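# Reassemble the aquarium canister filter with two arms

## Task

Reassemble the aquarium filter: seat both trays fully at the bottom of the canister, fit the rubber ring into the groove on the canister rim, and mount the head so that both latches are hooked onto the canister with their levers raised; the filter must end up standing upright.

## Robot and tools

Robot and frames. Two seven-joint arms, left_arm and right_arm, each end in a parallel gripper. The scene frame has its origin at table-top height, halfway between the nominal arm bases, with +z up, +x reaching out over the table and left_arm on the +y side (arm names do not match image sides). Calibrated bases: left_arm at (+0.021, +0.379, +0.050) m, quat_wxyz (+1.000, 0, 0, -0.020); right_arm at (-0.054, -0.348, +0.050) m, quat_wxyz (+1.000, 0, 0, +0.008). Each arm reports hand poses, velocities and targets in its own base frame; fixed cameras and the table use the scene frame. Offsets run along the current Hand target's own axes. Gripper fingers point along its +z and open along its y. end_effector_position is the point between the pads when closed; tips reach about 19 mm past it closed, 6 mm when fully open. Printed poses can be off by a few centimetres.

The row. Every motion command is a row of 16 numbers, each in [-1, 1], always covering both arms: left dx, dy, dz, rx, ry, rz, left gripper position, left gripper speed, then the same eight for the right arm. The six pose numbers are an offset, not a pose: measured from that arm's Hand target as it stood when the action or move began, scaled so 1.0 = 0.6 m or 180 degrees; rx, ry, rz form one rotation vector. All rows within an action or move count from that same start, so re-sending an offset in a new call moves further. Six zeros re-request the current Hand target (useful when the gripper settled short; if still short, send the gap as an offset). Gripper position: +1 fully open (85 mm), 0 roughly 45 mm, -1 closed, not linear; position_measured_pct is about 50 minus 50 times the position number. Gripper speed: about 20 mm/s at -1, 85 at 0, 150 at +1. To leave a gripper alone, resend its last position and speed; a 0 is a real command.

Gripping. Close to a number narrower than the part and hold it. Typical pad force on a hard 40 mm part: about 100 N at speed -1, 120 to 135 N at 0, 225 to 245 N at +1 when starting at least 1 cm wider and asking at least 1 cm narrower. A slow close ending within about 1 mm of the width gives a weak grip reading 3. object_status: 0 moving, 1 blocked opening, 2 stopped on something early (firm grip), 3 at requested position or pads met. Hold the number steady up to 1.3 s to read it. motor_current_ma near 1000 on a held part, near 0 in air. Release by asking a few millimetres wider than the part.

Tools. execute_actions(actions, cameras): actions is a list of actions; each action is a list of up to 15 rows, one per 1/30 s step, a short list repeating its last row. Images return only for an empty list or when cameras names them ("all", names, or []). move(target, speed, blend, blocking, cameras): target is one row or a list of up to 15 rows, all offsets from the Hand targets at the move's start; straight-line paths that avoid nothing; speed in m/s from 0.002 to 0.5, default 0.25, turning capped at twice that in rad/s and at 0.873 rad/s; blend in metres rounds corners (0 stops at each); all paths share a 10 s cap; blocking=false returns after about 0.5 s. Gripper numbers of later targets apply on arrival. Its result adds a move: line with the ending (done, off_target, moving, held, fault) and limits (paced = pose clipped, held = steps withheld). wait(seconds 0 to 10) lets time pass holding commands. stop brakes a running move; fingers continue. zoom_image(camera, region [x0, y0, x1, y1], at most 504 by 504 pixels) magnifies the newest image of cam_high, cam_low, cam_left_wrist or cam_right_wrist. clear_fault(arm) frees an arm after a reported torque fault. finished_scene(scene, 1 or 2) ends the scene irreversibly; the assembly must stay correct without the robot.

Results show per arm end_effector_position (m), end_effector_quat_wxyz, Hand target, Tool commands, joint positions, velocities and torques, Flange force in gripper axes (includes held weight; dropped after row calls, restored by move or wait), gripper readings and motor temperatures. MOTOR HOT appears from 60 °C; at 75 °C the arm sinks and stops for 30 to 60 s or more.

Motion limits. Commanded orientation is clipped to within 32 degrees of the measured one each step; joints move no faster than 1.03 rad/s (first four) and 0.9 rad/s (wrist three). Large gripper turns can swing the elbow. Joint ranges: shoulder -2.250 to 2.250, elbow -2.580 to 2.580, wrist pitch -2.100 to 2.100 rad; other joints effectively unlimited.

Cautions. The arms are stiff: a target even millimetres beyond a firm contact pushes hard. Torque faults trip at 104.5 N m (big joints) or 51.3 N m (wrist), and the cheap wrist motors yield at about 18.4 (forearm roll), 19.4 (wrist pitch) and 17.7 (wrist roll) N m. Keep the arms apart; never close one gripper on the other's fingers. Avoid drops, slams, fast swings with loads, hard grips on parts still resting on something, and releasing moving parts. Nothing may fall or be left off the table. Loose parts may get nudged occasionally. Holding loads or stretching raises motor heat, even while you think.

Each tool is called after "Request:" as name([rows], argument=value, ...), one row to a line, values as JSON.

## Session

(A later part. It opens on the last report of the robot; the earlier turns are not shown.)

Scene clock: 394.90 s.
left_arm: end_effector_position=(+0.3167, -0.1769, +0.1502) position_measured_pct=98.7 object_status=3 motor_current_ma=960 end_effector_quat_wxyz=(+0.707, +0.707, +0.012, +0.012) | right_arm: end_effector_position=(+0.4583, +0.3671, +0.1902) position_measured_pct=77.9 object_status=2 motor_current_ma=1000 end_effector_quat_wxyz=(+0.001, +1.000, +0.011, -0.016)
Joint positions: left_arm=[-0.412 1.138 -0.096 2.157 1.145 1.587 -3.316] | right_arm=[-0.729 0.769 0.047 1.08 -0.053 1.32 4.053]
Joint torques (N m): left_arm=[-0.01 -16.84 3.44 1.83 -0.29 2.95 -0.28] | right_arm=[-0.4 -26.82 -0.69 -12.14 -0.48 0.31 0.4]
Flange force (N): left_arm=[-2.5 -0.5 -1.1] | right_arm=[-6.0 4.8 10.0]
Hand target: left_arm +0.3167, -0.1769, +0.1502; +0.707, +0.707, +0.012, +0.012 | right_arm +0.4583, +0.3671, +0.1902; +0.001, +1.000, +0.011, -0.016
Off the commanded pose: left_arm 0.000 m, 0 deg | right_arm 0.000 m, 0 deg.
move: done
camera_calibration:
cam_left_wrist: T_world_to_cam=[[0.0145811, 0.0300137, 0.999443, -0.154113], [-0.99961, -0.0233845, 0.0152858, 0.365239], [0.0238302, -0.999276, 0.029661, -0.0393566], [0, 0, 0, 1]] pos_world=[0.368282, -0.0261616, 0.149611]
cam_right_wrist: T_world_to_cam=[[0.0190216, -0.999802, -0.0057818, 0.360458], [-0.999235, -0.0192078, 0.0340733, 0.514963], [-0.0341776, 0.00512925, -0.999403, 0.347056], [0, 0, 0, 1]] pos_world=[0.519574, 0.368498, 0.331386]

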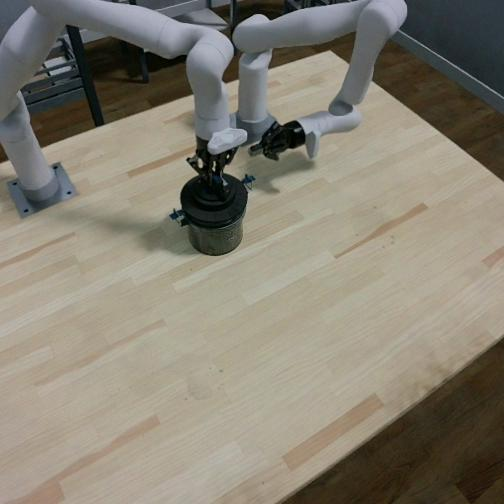

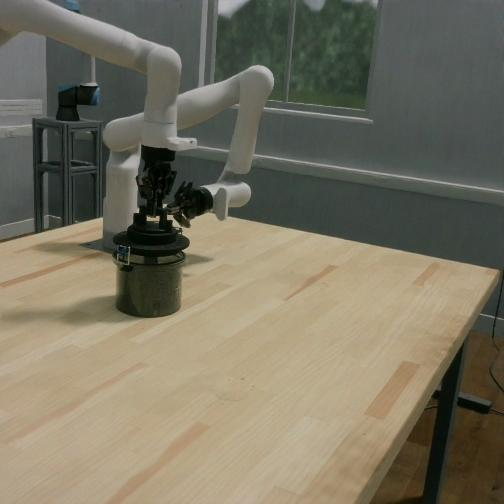

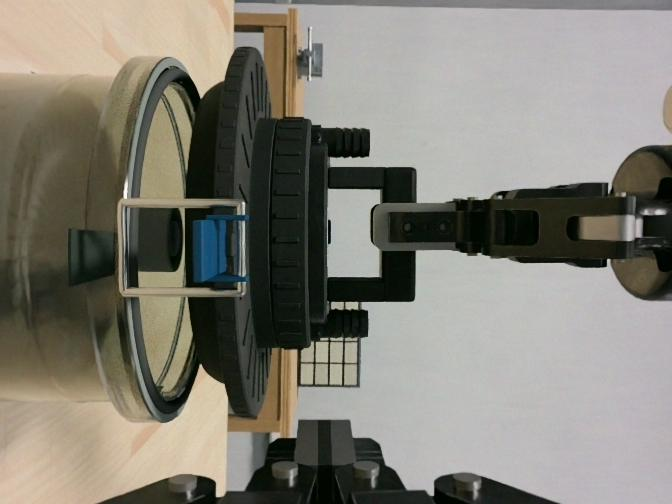

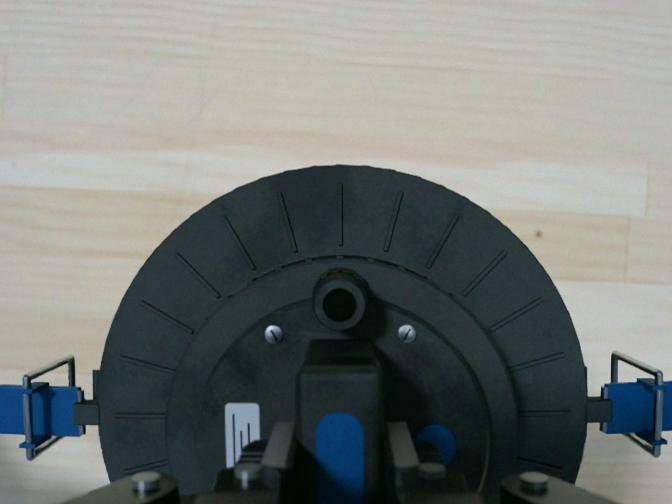

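Request:
move(target=[0,0,0,0,0,0,-1,-1,-0.0033,-0.0017,0.0133,0,0,0,-0.8,-1], speed=0.04, cameras=["all"])

Request:
zoom_image(camera="cam_low", region=[100, 210, 200, 330])

Request:
zoom_image(camera="cam_high", region=[165, 160, 265, 260])

Request:
zoom_image(camera="cam_left_wrist", region=[0, 30, 420, 450])

Scene clock: 399.80 s.
left_arm: end_effector_position=(+0.3167, -0.1769, +0.1502) position_measured_pct=98.7 object_status=3 motor_current_ma=960 end_effector_quat_wxyz=(+0.707, +0.707, +0.012, +0.012) | right_arm: end_effector_position=(+0.4561, +0.3681, +0.1823) position_measured_pct=77.9 object_status=2 motor_current_ma=1000 end_effector_quat_wxyz=(+0.001, +1.000, +0.011, -0.016)
Joint positions: left_arm=[-0.412 1.138 -0.096 2.157 1.145 1.587 -3.316] | right_arm=[-0.733 0.772 0.046 1.1 -0.053 1.296 4.05]
Joint torques (N m): left_arm=[0 -16.82 3.41 1.83 -0.24 3 -0.23] | right_arm=[-0.43 -26.98 -0.66 -12.23 -0.47 0.01 0.39]
Flange force (N): left_arm=[-2.8 -0.6 -1.1] | right_arm=[-5.6 4.6 9.6]
Hand target: left_arm +0.3167, -0.1769, +0.1502; +0.707, +0.707, +0.012, +0.012 | right_arm +0.4561, +0.3681, +0.1822; +0.001, +1.000, +0.011, -0.016
Off the commanded pose: left_arm 0.000 m, 0 deg | right_arm 0.000 m, 0 deg.
move: done
camera_calibration:
cam_left_wrist: T_world_to_cam=[[0.0145811, 0.0300137, 0.999443, -0.154113], [-0.99961, -0.0233845, 0.0152858, 0.365239], [0.0238302, -0.999276, 0.029661, -0.0393566], [0, 0, 0, 1]] pos_world=[0.368282, -0.0261616, 0.149611]
cam_right_wrist: T_world_to_cam=[[0.0190216, -0.999802, -0.0057818, 0.361356], [-0.999235, -0.0192078, 0.0340733, 0.512951], [-0.0341776, 0.00512925, -0.999403, 0.339078], [0, 0, 0, 1]] pos_world=[0.517274, 0.369398, 0.323486]

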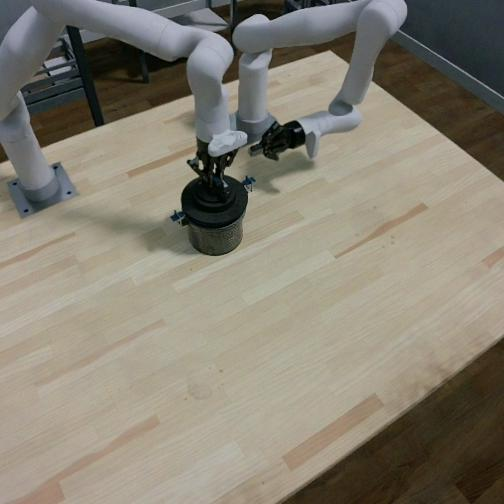

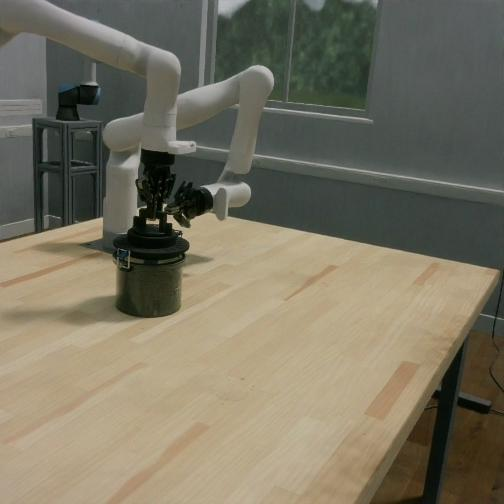

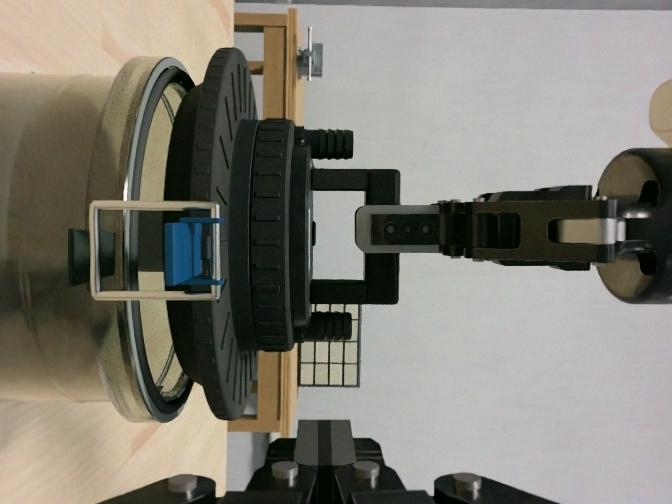

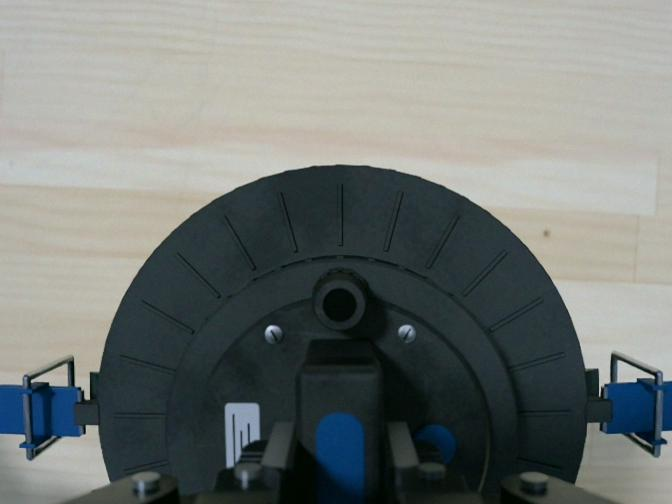

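Scaled by 4.200.

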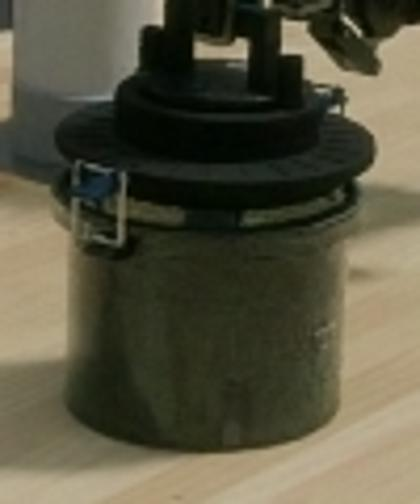

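Scaled by 5.040.

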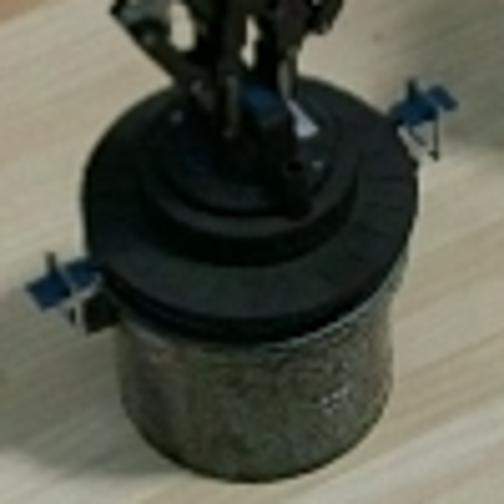

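Scaled by 1.200.

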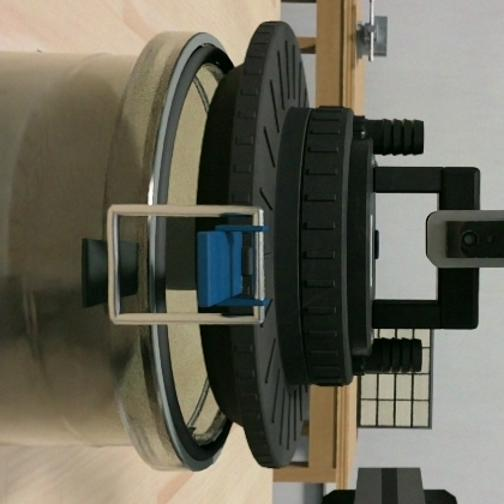

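Request:
move(target=[0,0,0,0,0,0,-1,-1,-0.005,0,0.01,0,0,0,-0.8,-1], speed=0.04, cameras=["all"])

Request:
zoom_image(camera="cam_low", region=[100, 210, 200, 330])

Request:
zoom_image(camera="cam_high", region=[165, 160, 265, 260])

Request:
zoom_image(camera="cam_left_wrist", region=[0, 30, 420, 450])

Scene clock: 401.50 s.
left_arm: end_effector_position=(+0.3167, -0.1769, +0.1502) position_measured_pct=98.7 object_status=3 motor_current_ma=960 end_effector_quat_wxyz=(+0.707, +0.707, +0.012, +0.012) | right_arm: end_effector_position=(+0.4529, +0.3680, +0.1764) position_measured_pct=77.9 object_status=2 motor_current_ma=1000 end_effector_quat_wxyz=(+0.001, +1.000, +0.011, -0.016)
Joint positions: left_arm=[-0.412 1.138 -0.096 2.157 1.145 1.587 -3.316] | right_arm=[-0.736 0.771 0.045 1.123 -0.052 1.275 4.047]
Joint torques (N m): left_arm=[-0.04 -16.83 3.37 1.84 -0.28 3.04 -0.26] | right_arm=[-0.44 -26.86 -0.67 -11.99 -0.46 0.2 0.41]
Flange force (N): left_arm=[-2.5 -0.6 -0.9] | right_arm=[-5.2 4.3 9.6]
Hand target: left_arm +0.3167, -0.1769, +0.1502; +0.707, +0.707, +0.012, +0.012 | right_arm +0.4529, +0.3680, +0.1763; +0.001, +1.000, +0.011, -0.016
Off the commanded pose: left_arm 0.000 m, 0 deg | right_arm 0.000 m, 0 deg.
move: done
camera_calibration:
cam_left_wrist: T_world_to_cam=[[0.0145811, 0.0300137, 0.999443, -0.154113], [-0.99961, -0.0233845, 0.0152858, 0.365239], [0.0238302, -0.999276, 0.029661, -0.0393566], [0, 0, 0, 1]] pos_world=[0.368282, -0.0261616, 0.149611]
cam_right_wrist: T_world_to_cam=[[0.0190261, -0.999803, -0.00568193, 0.361248], [-0.999235, -0.0192089, 0.0340752, 0.509953], [-0.0341776, 0.00502926, -0.999403, 0.333109], [0, 0, 0, 1]] pos_world=[0.514074, 0.369297, 0.317586]

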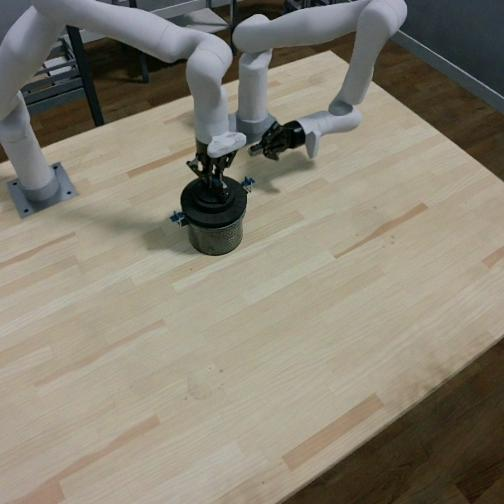

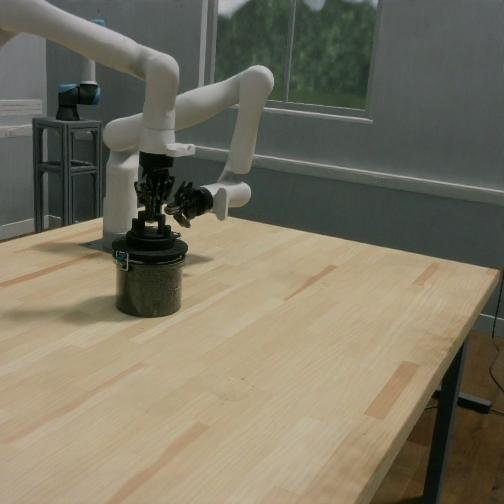

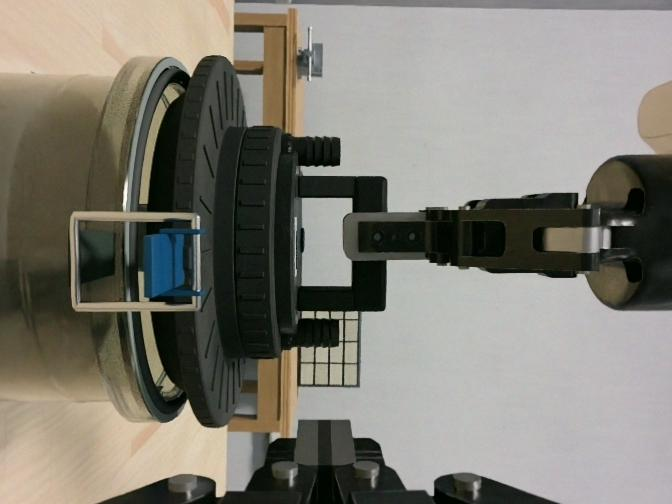

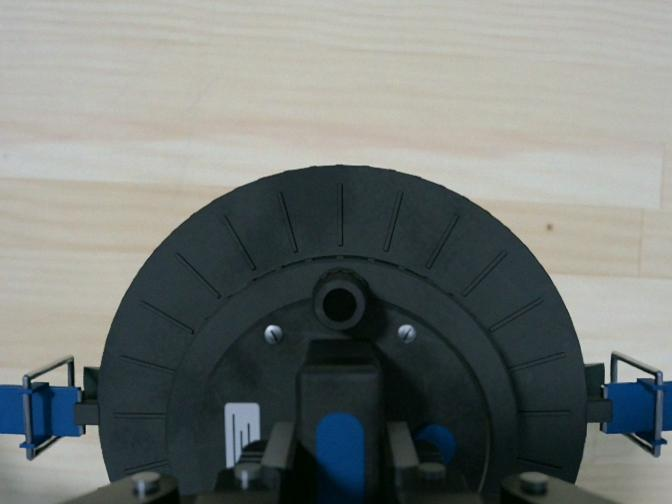

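Scaled by 4.200.

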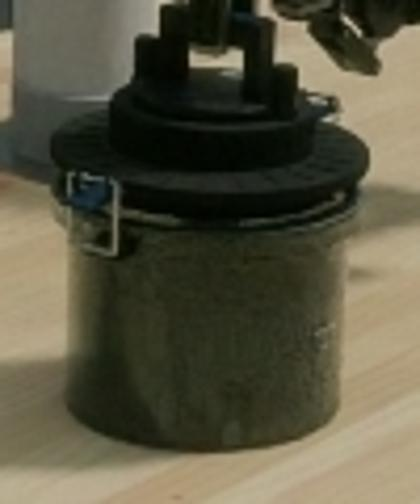

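Scaled by 5.040.

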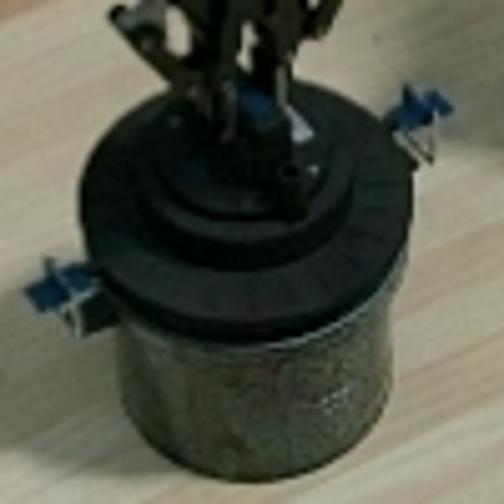

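Scaled by 1.200.

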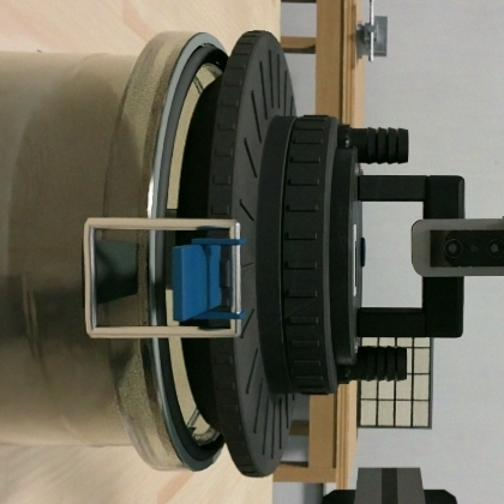

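Request:
move(target=[0,0,0,0,0,0,-1,-1,0.0005,0,0.0083,0,0,0,-0.8,-1], speed=0.03, cameras=["cam_left_wrist"])

Request:
zoom_image(camera="cam_left_wrist", region=[0, 30, 420, 450])

Scene clock: 402.83 s.
left_arm: end_effector_position=(+0.3167, -0.1769, +0.1502) position_measured_pct=98.7 object_status=3 motor_current_ma=960 end_effector_quat_wxyz=(+0.707, +0.707, +0.012, +0.012) | right_arm: end_effector_position=(+0.4530, +0.3680, +0.1714) position_measured_pct=77.9 object_status=2 motor_current_ma=1000 end_effector_quat_wxyz=(+0.001, +1.000, +0.011, -0.016)
Joint positions: left_arm=[-0.412 1.138 -0.096 2.157 1.145 1.587 -3.316] | right_arm=[-0.736 0.775 0.045 1.131 -0.052 1.263 4.048]
Joint torques (N m): left_arm=[-0.01 -16.73 3.38 1.79 -0.29 3.03 -0.28] | right_arm=[-0.39 -26.91 -0.63 -12.04 -0.49 -0.02 0.39]
Flange force (N): left_arm=[-2.6 -0.3 -0.9] | right_arm=[-5.2 4.2 9.2]
Hand target: left_arm +0.3167, -0.1769, +0.1502; +0.707, +0.707, +0.012, +0.012 | right_arm +0.4530, +0.3680, +0.1713; +0.001, +1.000, +0.011, -0.016
Off the commanded pose: left_arm 0.000 m, 0 deg | right_arm 0.000 m, 0 deg.
move: done
camera_calibration:
cam_left_wrist: T_world_to_cam=[[0.0145811, 0.0300137, 0.999443, -0.154113], [-0.99961, -0.0233845, 0.0152858, 0.365239], [0.0238302, -0.999276, 0.029661, -0.0393566], [0, 0, 0, 1]] pos_world=[0.368282, -0.0261616, 0.149611]
Images, in order (width x height): cam_left_wrist 672x504.

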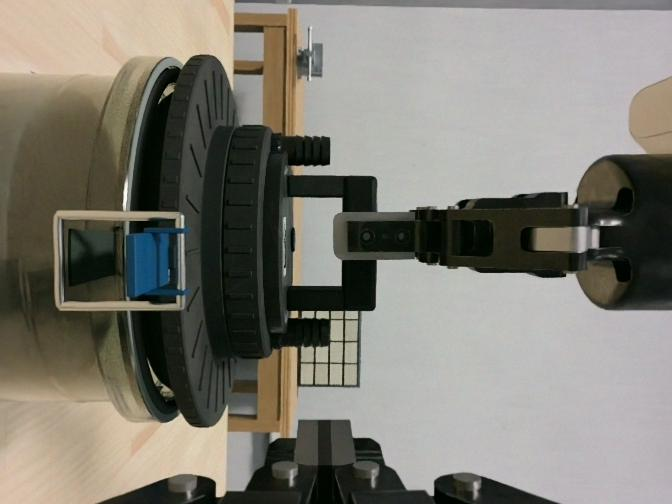

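Scaled by 1.200.

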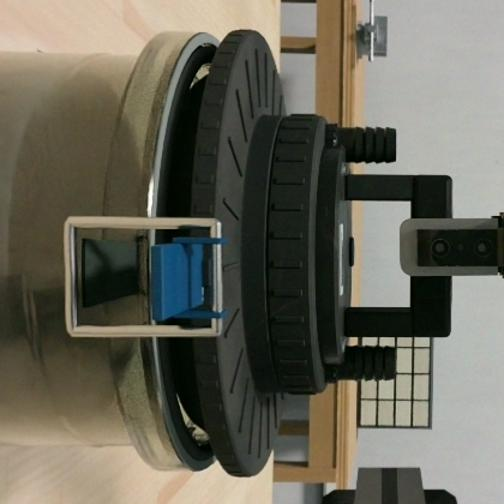

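Request:
move(target=[0,0,0,0,0,0,-1,-1,0.0005,0,0.0067,0,0,0,-0.8,-1], speed=0.03, cameras=[])

Request:
move(target=[0,0,0,0,0,0,-1,-1,0.0005,0,0.005,0,0,0,-0.8,-1], speed=0.03, cameras=["cam_left_wrist"])

Request:
zoom_image(camera="cam_left_wrist", region=[0, 30, 420, 450])

Scene clock: 404.20 s.
left_arm: end_effector_position=(+0.3167, -0.1769, +0.1502) position_measured_pct=98.7 object_status=3 motor_current_ma=960 end_effector_quat_wxyz=(+0.707, +0.707, +0.012, +0.012) | right_arm: end_effector_position=(+0.4532, +0.3680, +0.1674) position_measured_pct=77.9 object_status=2 motor_current_ma=1000 end_effector_quat_wxyz=(+0.001, +1.000, +0.011, -0.016)
Joint positions: left_arm=[-0.412 1.138 -0.096 2.157 1.145 1.587 -3.316] | right_arm=[-0.736 0.779 0.044 1.137 -0.052 1.253 4.048]
Joint torques (N m): left_arm=[-0.03 -16.78 3.36 1.9 -0.26 3 -0.28] | right_arm=[-0.42 -26.77 -0.68 -12.04 -0.5 -0.04 0.42]
Flange force (N): left_arm=[-2.3 -0.5 -1.1] | right_arm=[-5.6 4.5 9.0]
Hand target: left_arm +0.3167, -0.1769, +0.1502; +0.707, +0.707, +0.012, +0.012 | right_arm +0.4532, +0.3680, +0.1673; +0.001, +1.000, +0.011, -0.016
Off the commanded pose: left_arm 0.000 m, 0 deg | right_arm 0.000 m, 0 deg.
move: done
No camera images: "cameras" was empty.

Scene clock: 404.90 s.
left_arm: end_effector_position=(+0.3167, -0.1769, +0.1502) position_measured_pct=98.7 object_status=3 motor_current_ma=960 end_effector_quat_wxyz=(+0.707, +0.707, +0.012, +0.012) | right_arm: end_effector_position=(+0.4534, +0.3680, +0.1644) position_measured_pct=77.9 object_status=2 motor_current_ma=1000 end_effector_quat_wxyz=(+0.001, +1.000, +0.011, -0.016)
Joint positions: left_arm=[-0.412 1.138 -0.096 2.157 1.145 1.587 -3.316] | right_arm=[-0.735 0.782 0.044 1.141 -0.053 1.246 4.049]
Joint torques (N m): left_arm=[0 -16.78 3.28 1.8 -0.26 3.02 -0.26] | right_arm=[-0.47 -26.79 -0.74 -11.92 -0.53 0.03 0.41]
Flange force (N): left_arm=[-2.6 -0.4 -0.9] | right_arm=[-5.3 4.4 9.0]
Hand target: left_arm +0.3167, -0.1769, +0.1502; +0.707, +0.707, +0.012, +0.012 | right_arm +0.4534, +0.3680, +0.1643; +0.001, +1.000, +0.011, -0.016
Off the commanded pose: left_arm 0.000 m, 0 deg | right_arm 0.000 m, 0 deg.
move: done
camera_calibration:
cam_left_wrist: T_world_to_cam=[[0.0145811, 0.0300137, 0.999443, -0.154113], [-0.99961, -0.0233845, 0.0152858, 0.365239], [0.0238302, -0.999276, 0.029661, -0.0393566], [0, 0, 0, 1]] pos_world=[0.368282, -0.0261616, 0.149611]
Images, in order (width x height): cam_left_wrist 672x504.

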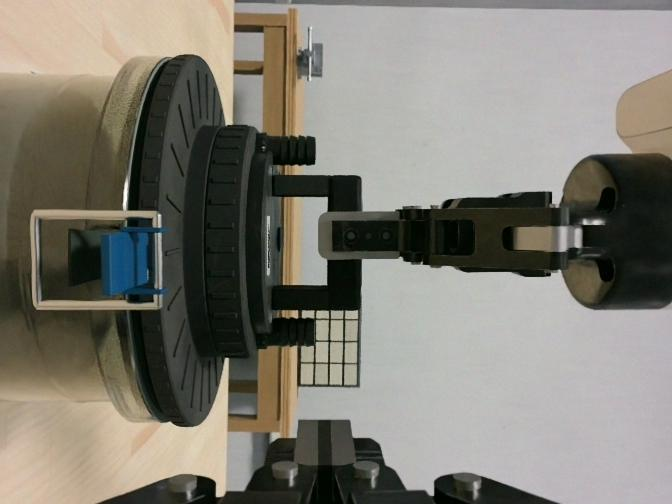

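Scaled by 1.200.

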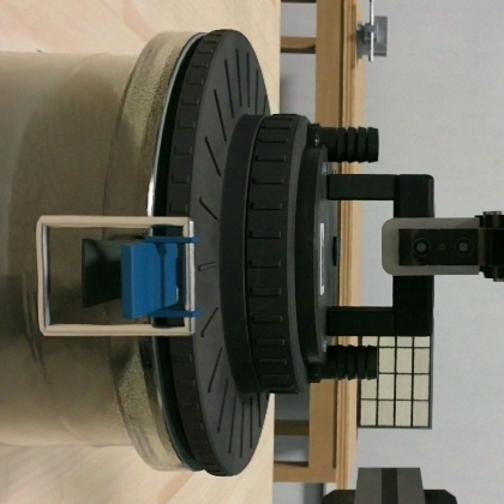

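Request:
move(target=[0,0,0,0,0,0,-1,-1,0.0,0,0.005,0,0,0,-0.8,-1], speed=0.03, cameras=[])

Request:
move(target=[0,0,0,0,0,0,-1,-1,0.0,0,0.005,0,0,0,-0.8,-1], speed=0.03, cameras=["cam_left_wrist"])

Request:
zoom_image(camera="cam_left_wrist", region=[0, 30, 420, 450])

Scene clock: 406.10 s.
left_arm: end_effector_position=(+0.3167, -0.1769, +0.1502) position_measured_pct=98.7 object_status=3 motor_current_ma=960 end_effector_quat_wxyz=(+0.707, +0.707, +0.012, +0.012) | right_arm: end_effector_position=(+0.4533, +0.3680, +0.1614) position_measured_pct=77.9 object_status=2 motor_current_ma=1000 end_effector_quat_wxyz=(+0.001, +1.000, +0.011, -0.016)
Joint positions: left_arm=[-0.412 1.138 -0.096 2.157 1.145 1.587 -3.316] | right_arm=[-0.735 0.785 0.044 1.146 -0.053 1.238 4.049]
Joint torques (N m): left_arm=[0.02 -16.91 3.42 1.78 -0.31 2.95 -0.24] | right_arm=[-0.22 -22.79 -0.66 -10.14 -0.42 0 0.39]
Flange force (N): left_arm=[-2.8 -0.8 -1.0] | right_arm=[-6.7 4.8 2.5]
Hand target: left_arm +0.3167, -0.1769, +0.1502; +0.707, +0.707, +0.012, +0.012 | right_arm +0.4533, +0.3680, +0.1613; +0.001, +1.000, +0.011, -0.016
Off the commanded pose: left_arm 0.000 m, 0 deg | right_arm 0.000 m, 0 deg.
move: done
No camera images: "cameras" was empty.

Scene clock: 406.80 s.
left_arm: end_effector_position=(+0.3167, -0.1769, +0.1502) position_measured_pct=98.7 object_status=3 motor_current_ma=960 end_effector_quat_wxyz=(+0.707, +0.707, +0.012, +0.012) | right_arm: end_effector_position=(+0.4533, +0.3680, +0.1585) position_measured_pct=77.9 object_status=2 motor_current_ma=1000 end_effector_quat_wxyz=(+0.001, +1.000, +0.011, -0.016)
Joint positions: left_arm=[-0.412 1.138 -0.096 2.157 1.145 1.587 -3.316] | right_arm=[-0.735 0.787 0.043 1.151 -0.053 1.23 4.049]
Joint torques (N m): left_arm=[0.01 -16.76 3.48 1.86 -0.26 3.04 -0.26] | right_arm=[0.09 -9.28 -0.7 -3.74 -0.2 0.21 0.35]
Flange force (N): left_arm=[-2.6 -0.4 -1.2] | right_arm=[-9.4 5.8 -19.3]
Hand target: left_arm +0.3167, -0.1769, +0.1502; +0.707, +0.707, +0.012, +0.012 | right_arm +0.4532, +0.3680, +0.1583; +0.001, +1.000, +0.011, -0.016
Off the commanded pose: left_arm 0.000 m, 0 deg | right_arm 0.000 m, 0 deg.
move: done
camera_calibration:
cam_left_wrist: T_world_to_cam=[[0.0145811, 0.0300137, 0.999443, -0.154113], [-0.99961, -0.0233845, 0.0152858, 0.365239], [0.0238302, -0.999276, 0.029661, -0.0393566], [0, 0, 0, 1]] pos_world=[0.368282, -0.0261616, 0.149611]
Images, in order (width x height): cam_left_wrist 672x504.

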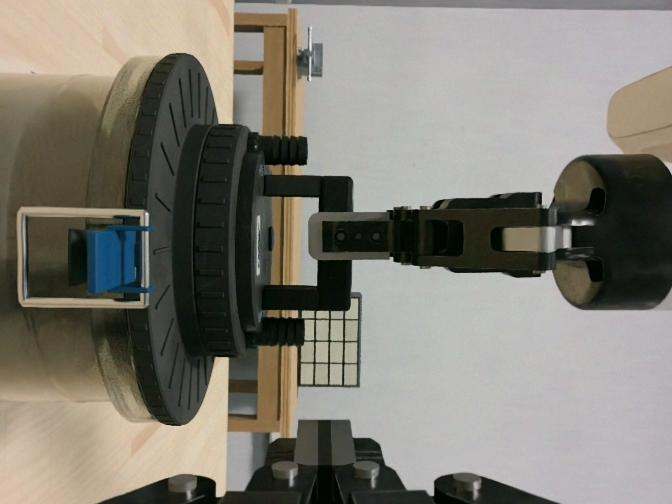

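Scaled by 1.200.

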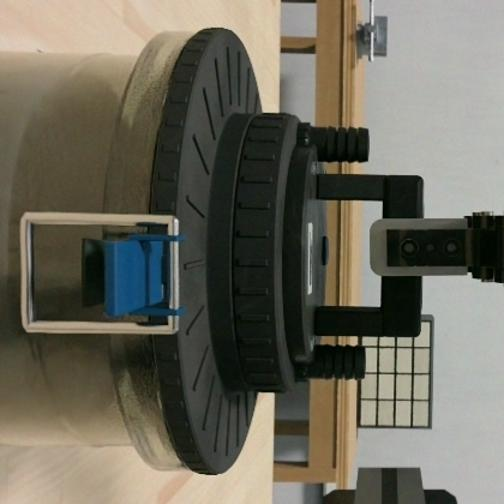

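Request:
move([
  [0,0,-0.03,0,0,0,-1,-1,0,0,0,0,0,0,-0.8,-1],
  [0.09,-0.1267,-0.03,0,0,0,-1,-1,0,0,0,0,0,0,-0.8,-1],
], speed=0.12, blend=[0.01,0], cameras=["all"])

Request:
zoom_image(camera="cam_high", region=[190, 150, 290, 250])

Scene clock: 414.77 s.
left_arm: end_effector_position=(+0.3700, -0.1570, +0.0743) position_measured_pct=98.7 object_status=3 motor_current_ma=960 end_effector_quat_wxyz=(+0.707, +0.707, +0.012, +0.012) | right_arm: end_effector_position=(+0.4532, +0.3679, +0.1583) position_measured_pct=77.9 object_status=2 motor_current_ma=1000 end_effector_quat_wxyz=(+0.001, +1.000, +0.011, -0.016)
Joint positions: left_arm=[-0.411 1.322 -0.075 1.874 1.172 1.616 -3.219] | right_arm=[-0.735 0.787 0.043 1.151 -0.053 1.23 4.049]
Joint torques (N m): left_arm=[-0.07 -18.82 3.54 0.97 -0.03 3.01 -0.22] | right_arm=[0.07 -7.55 -0.76 -2.95 -0.24 -0.01 0.36]
Flange force (N): left_arm=[-2.0 0.0 -0.6] | right_arm=[-9.3 5.7 -22.7]
Hand target: left_arm +0.3700, -0.1570, +0.0742; +0.707, +0.707, +0.012, +0.012 | right_arm +0.4532, +0.3679, +0.1583; +0.001, +1.000, +0.011, -0.016
Off the commanded pose: left_arm 0.000 m, 0 deg | right_arm 0.000 m, 0 deg.
move: done; blend cut to 0.009 m at target 1
camera_calibration:
cam_left_wrist: T_world_to_cam=[[0.0145833, 0.0300137, 0.999443, -0.0796303], [-0.99961, -0.0233844, 0.015288, 0.420144], [0.0238302, -0.999276, 0.029661, -0.0184898], [0, 0, 0, 1]] pos_world=[0.421582, -0.00626164, 0.0737112]
cam_right_wrist: T_world_to_cam=[[0.0190261, -0.999803, -0.00568193, 0.36114], [-0.999235, -0.0192089, 0.0340752, 0.510869], [-0.0341776, 0.00502926, -0.999403, 0.31503], [0, 0, 0, 1]] pos_world=[0.514374, 0.369297, 0.299486]

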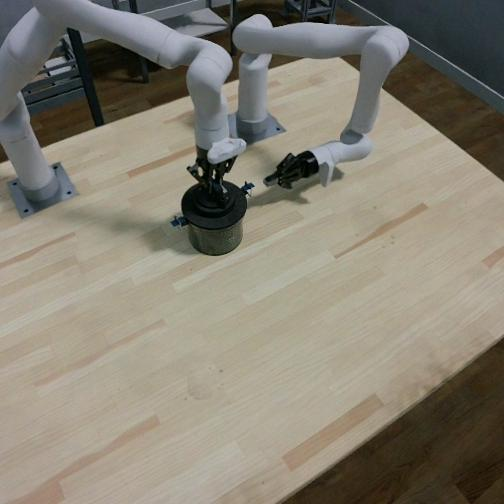

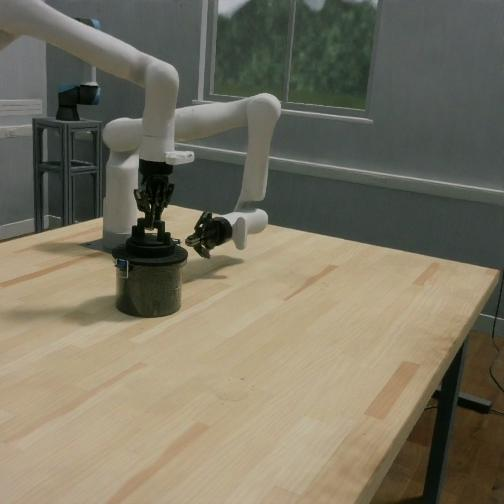

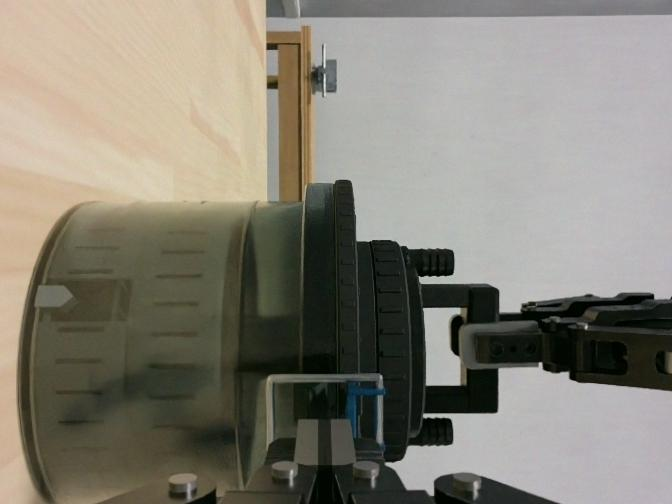

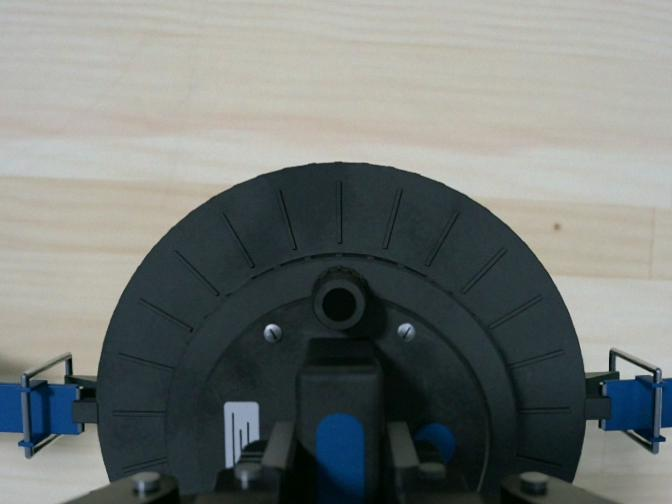

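Scaled by 5.040.

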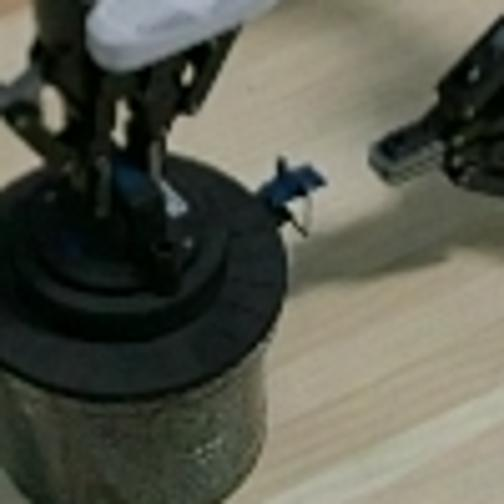

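Request:
move([
  [0,-0.0083,0,0,0,0,-1,-1,0,0,0,0,0,0,-0.8,-1],
  [0,-0.0083,0.05,0,0,0,-1,-1,0,0,0,0,0,0,-0.8,-1],
], speed=0.06, cameras=["all"])

Request:
zoom_image(camera="cam_high", region=[200, 150, 290, 240])

Request:
zoom_image(camera="cam_left_wrist", region=[200, 300, 460, 500])

Scene clock: 417.40 s.
left_arm: end_effector_position=(+0.3710, -0.1869, +0.0692) position_measured_pct=98.7 object_status=3 motor_current_ma=960 end_effector_quat_wxyz=(+0.707, +0.707, +0.012, +0.012) | right_arm: end_effector_position=(+0.4532, +0.3679, +0.1583) position_measured_pct=77.9 object_status=2 motor_current_ma=1000 end_effector_quat_wxyz=(+0.001, +1.000, +0.011, -0.016)
Joint positions: left_arm=[-0.364 1.336 -0.042 1.897 1.229 1.578 -3.241] | right_arm=[-0.735 0.787 0.043 1.151 -0.053 1.23 4.049]
Joint torques (N m): left_arm=[0.02 -18.86 4.06 1.12 0.11 2.99 -0.24] | right_arm=[0.09 -7.53 -0.74 -2.93 -0.21 -0.01 0.36]
Flange force (N): left_arm=[-2.3 -0.4 -1.6] | right_arm=[-9.3 5.6 -22.7]
Hand target: left_arm +0.3710, -0.1870, +0.0692; +0.707, +0.707, +0.012, +0.012 | right_arm +0.4532, +0.3679, +0.1583; +0.001, +1.000, +0.011, -0.016
Off the commanded pose: left_arm 0.000 m, 0 deg | right_arm 0.000 m, 0 deg.
move: done
camera_calibration:
cam_left_wrist: T_world_to_cam=[[0.0145833, 0.0300137, 0.999443, -0.0736518], [-0.99961, -0.0233844, 0.015288, 0.420622], [0.0238302, -0.999276, 0.029661, -0.0482431], [0, 0, 0, 1]] pos_world=[0.422682, -0.0361616, 0.0686112]
cam_right_wrist: T_world_to_cam=[[0.0190261, -0.999803, -0.00568193, 0.36114], [-0.999235, -0.0192089, 0.0340752, 0.510869], [-0.0341776, 0.00502926, -0.999403, 0.31503], [0, 0, 0, 1]] pos_world=[0.514374, 0.369297, 0.299486]

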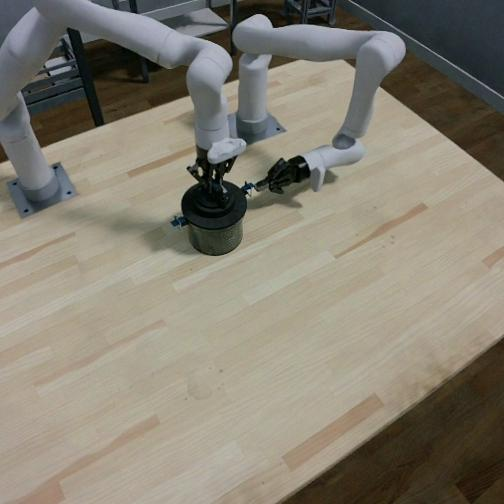

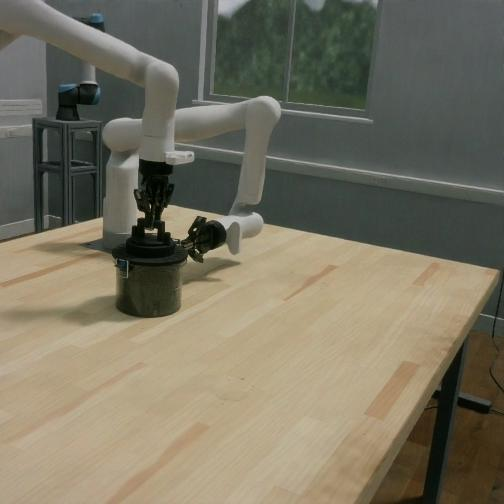

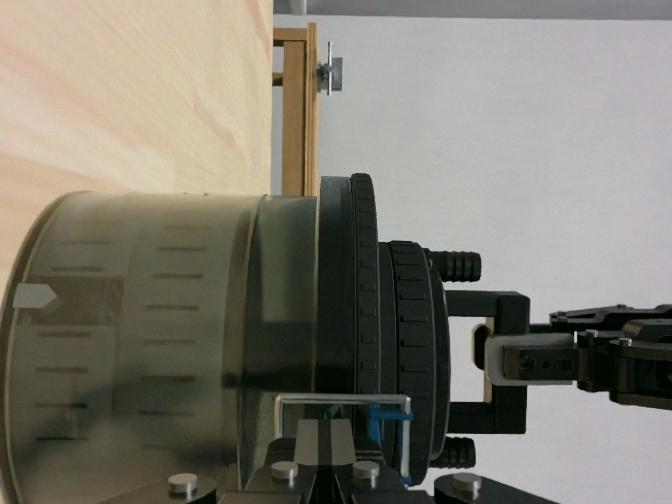

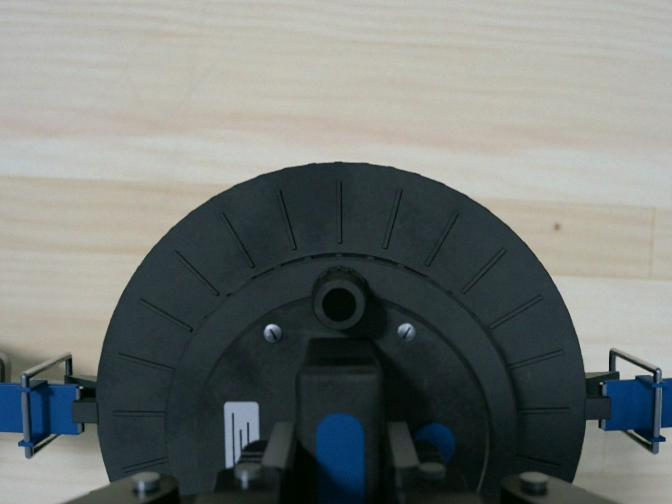

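Scaled by 5.600.

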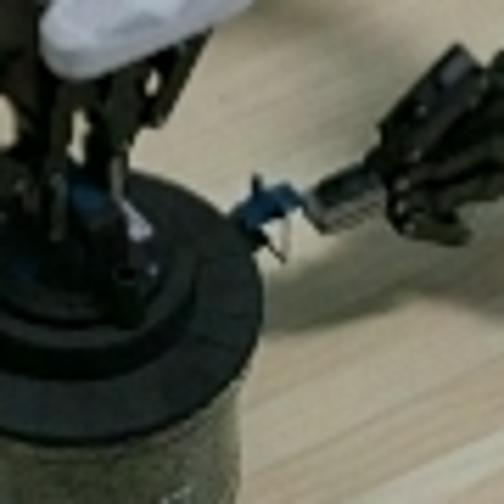

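Scaled by 1.938.

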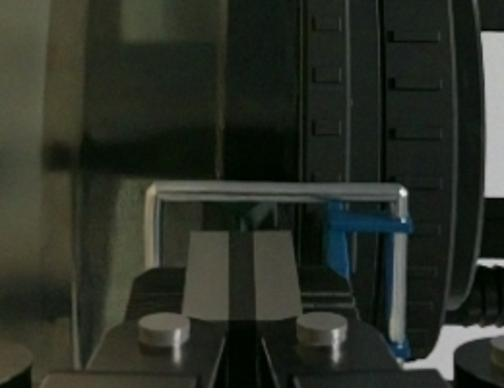

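Request:
move(target=[0.0035,0,0.0133,0,0,0,-1,-1,0,0,0,0,0,0,-0.8,-1], speed=0.03, cameras=["cam_high","cam_left_wrist","cam_low"])

Request:
zoom_image(camera="cam_high", region=[220, 160, 280, 220])

Request:
zoom_image(camera="cam_left_wrist", region=[200, 300, 460, 500])

Request:
zoom_image(camera="cam_low", region=[150, 210, 230, 290])

Scene clock: 419.30 s.
left_arm: end_effector_position=(+0.3734, -0.1949, +0.0692) position_measured_pct=98.7 object_status=3 motor_current_ma=960 end_effector_quat_wxyz=(+0.707, +0.707, +0.012, +0.012) | right_arm: end_effector_position=(+0.4532, +0.3679, +0.1583) position_measured_pct=77.9 object_status=2 motor_current_ma=1000 end_effector_quat_wxyz=(+0.001, +1.000, +0.011, -0.016)
Joint positions: left_arm=[-0.35 1.336 -0.032 1.898 1.246 1.57 -3.239] | right_arm=[-0.735 0.787 0.043 1.151 -0.053 1.23 4.049]
Joint torques (N m): left_arm=[-0.34 -18.9 4.11 1.01 -0.16 3.01 -0.23] | right_arm=[0.07 -7.54 -0.73 -2.96 -0.21 -0.05 0.36]
Flange force (N): left_arm=[-2.2 -0.3 -0.4] | right_arm=[-9.3 5.7 -22.8]
Hand target: left_arm +0.3734, -0.1949, +0.0692; +0.707, +0.707, +0.012, +0.012 | right_arm +0.4532, +0.3679, +0.1583; +0.001, +1.000, +0.011, -0.016
Off the commanded pose: left_arm 0.000 m, 0 deg | right_arm 0.000 m, 0 deg.
move: done
camera_calibration:
cam_left_wrist: T_world_to_cam=[[0.0145833, 0.0300137, 0.999443, -0.0734482], [-0.99961, -0.0233844, 0.015288, 0.422737], [0.0238302, -0.999276, 0.029661, -0.0561922], [0, 0, 0, 1]] pos_world=[0.424982, -0.0440616, 0.0686112]
Images, in order (width x height): cam_high 504x504, cam_low 504x504, cam_left_wrist 672x504.

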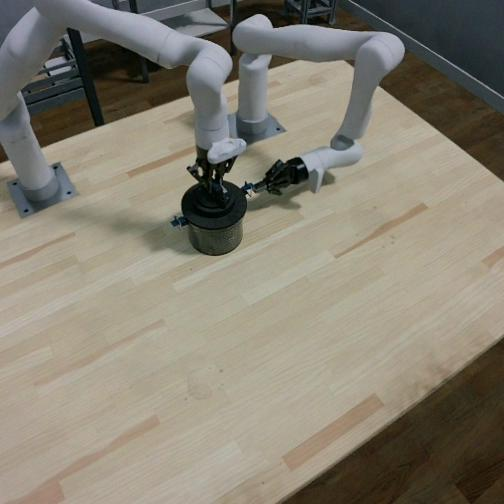

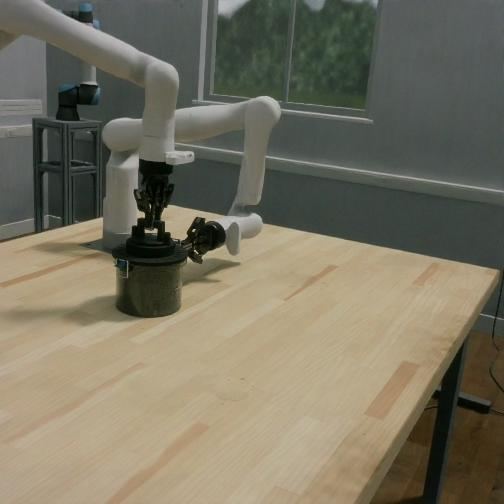

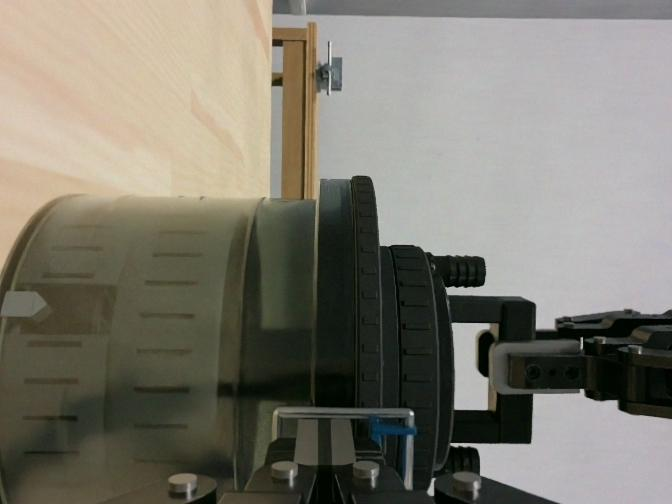

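Scaled by 8.400.

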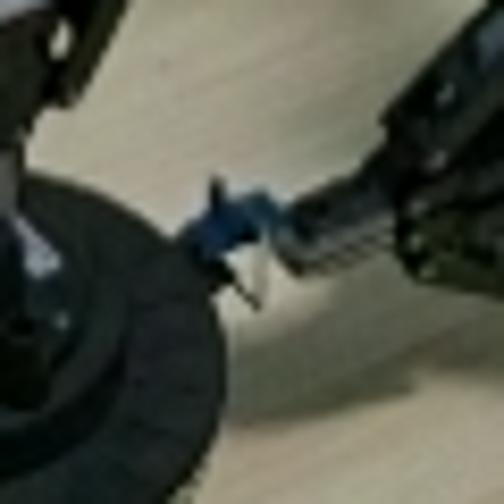

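Scaled by 1.938.

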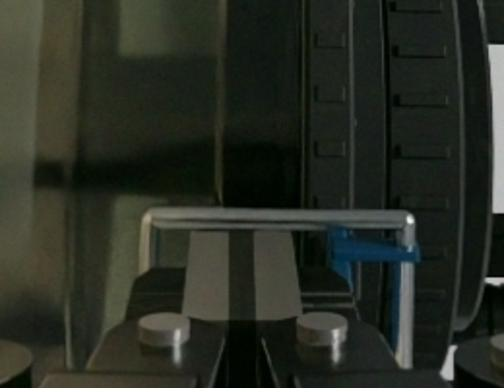

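Scaled by 6.300.

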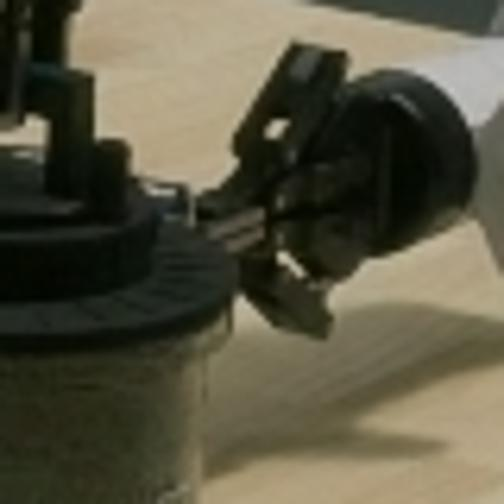

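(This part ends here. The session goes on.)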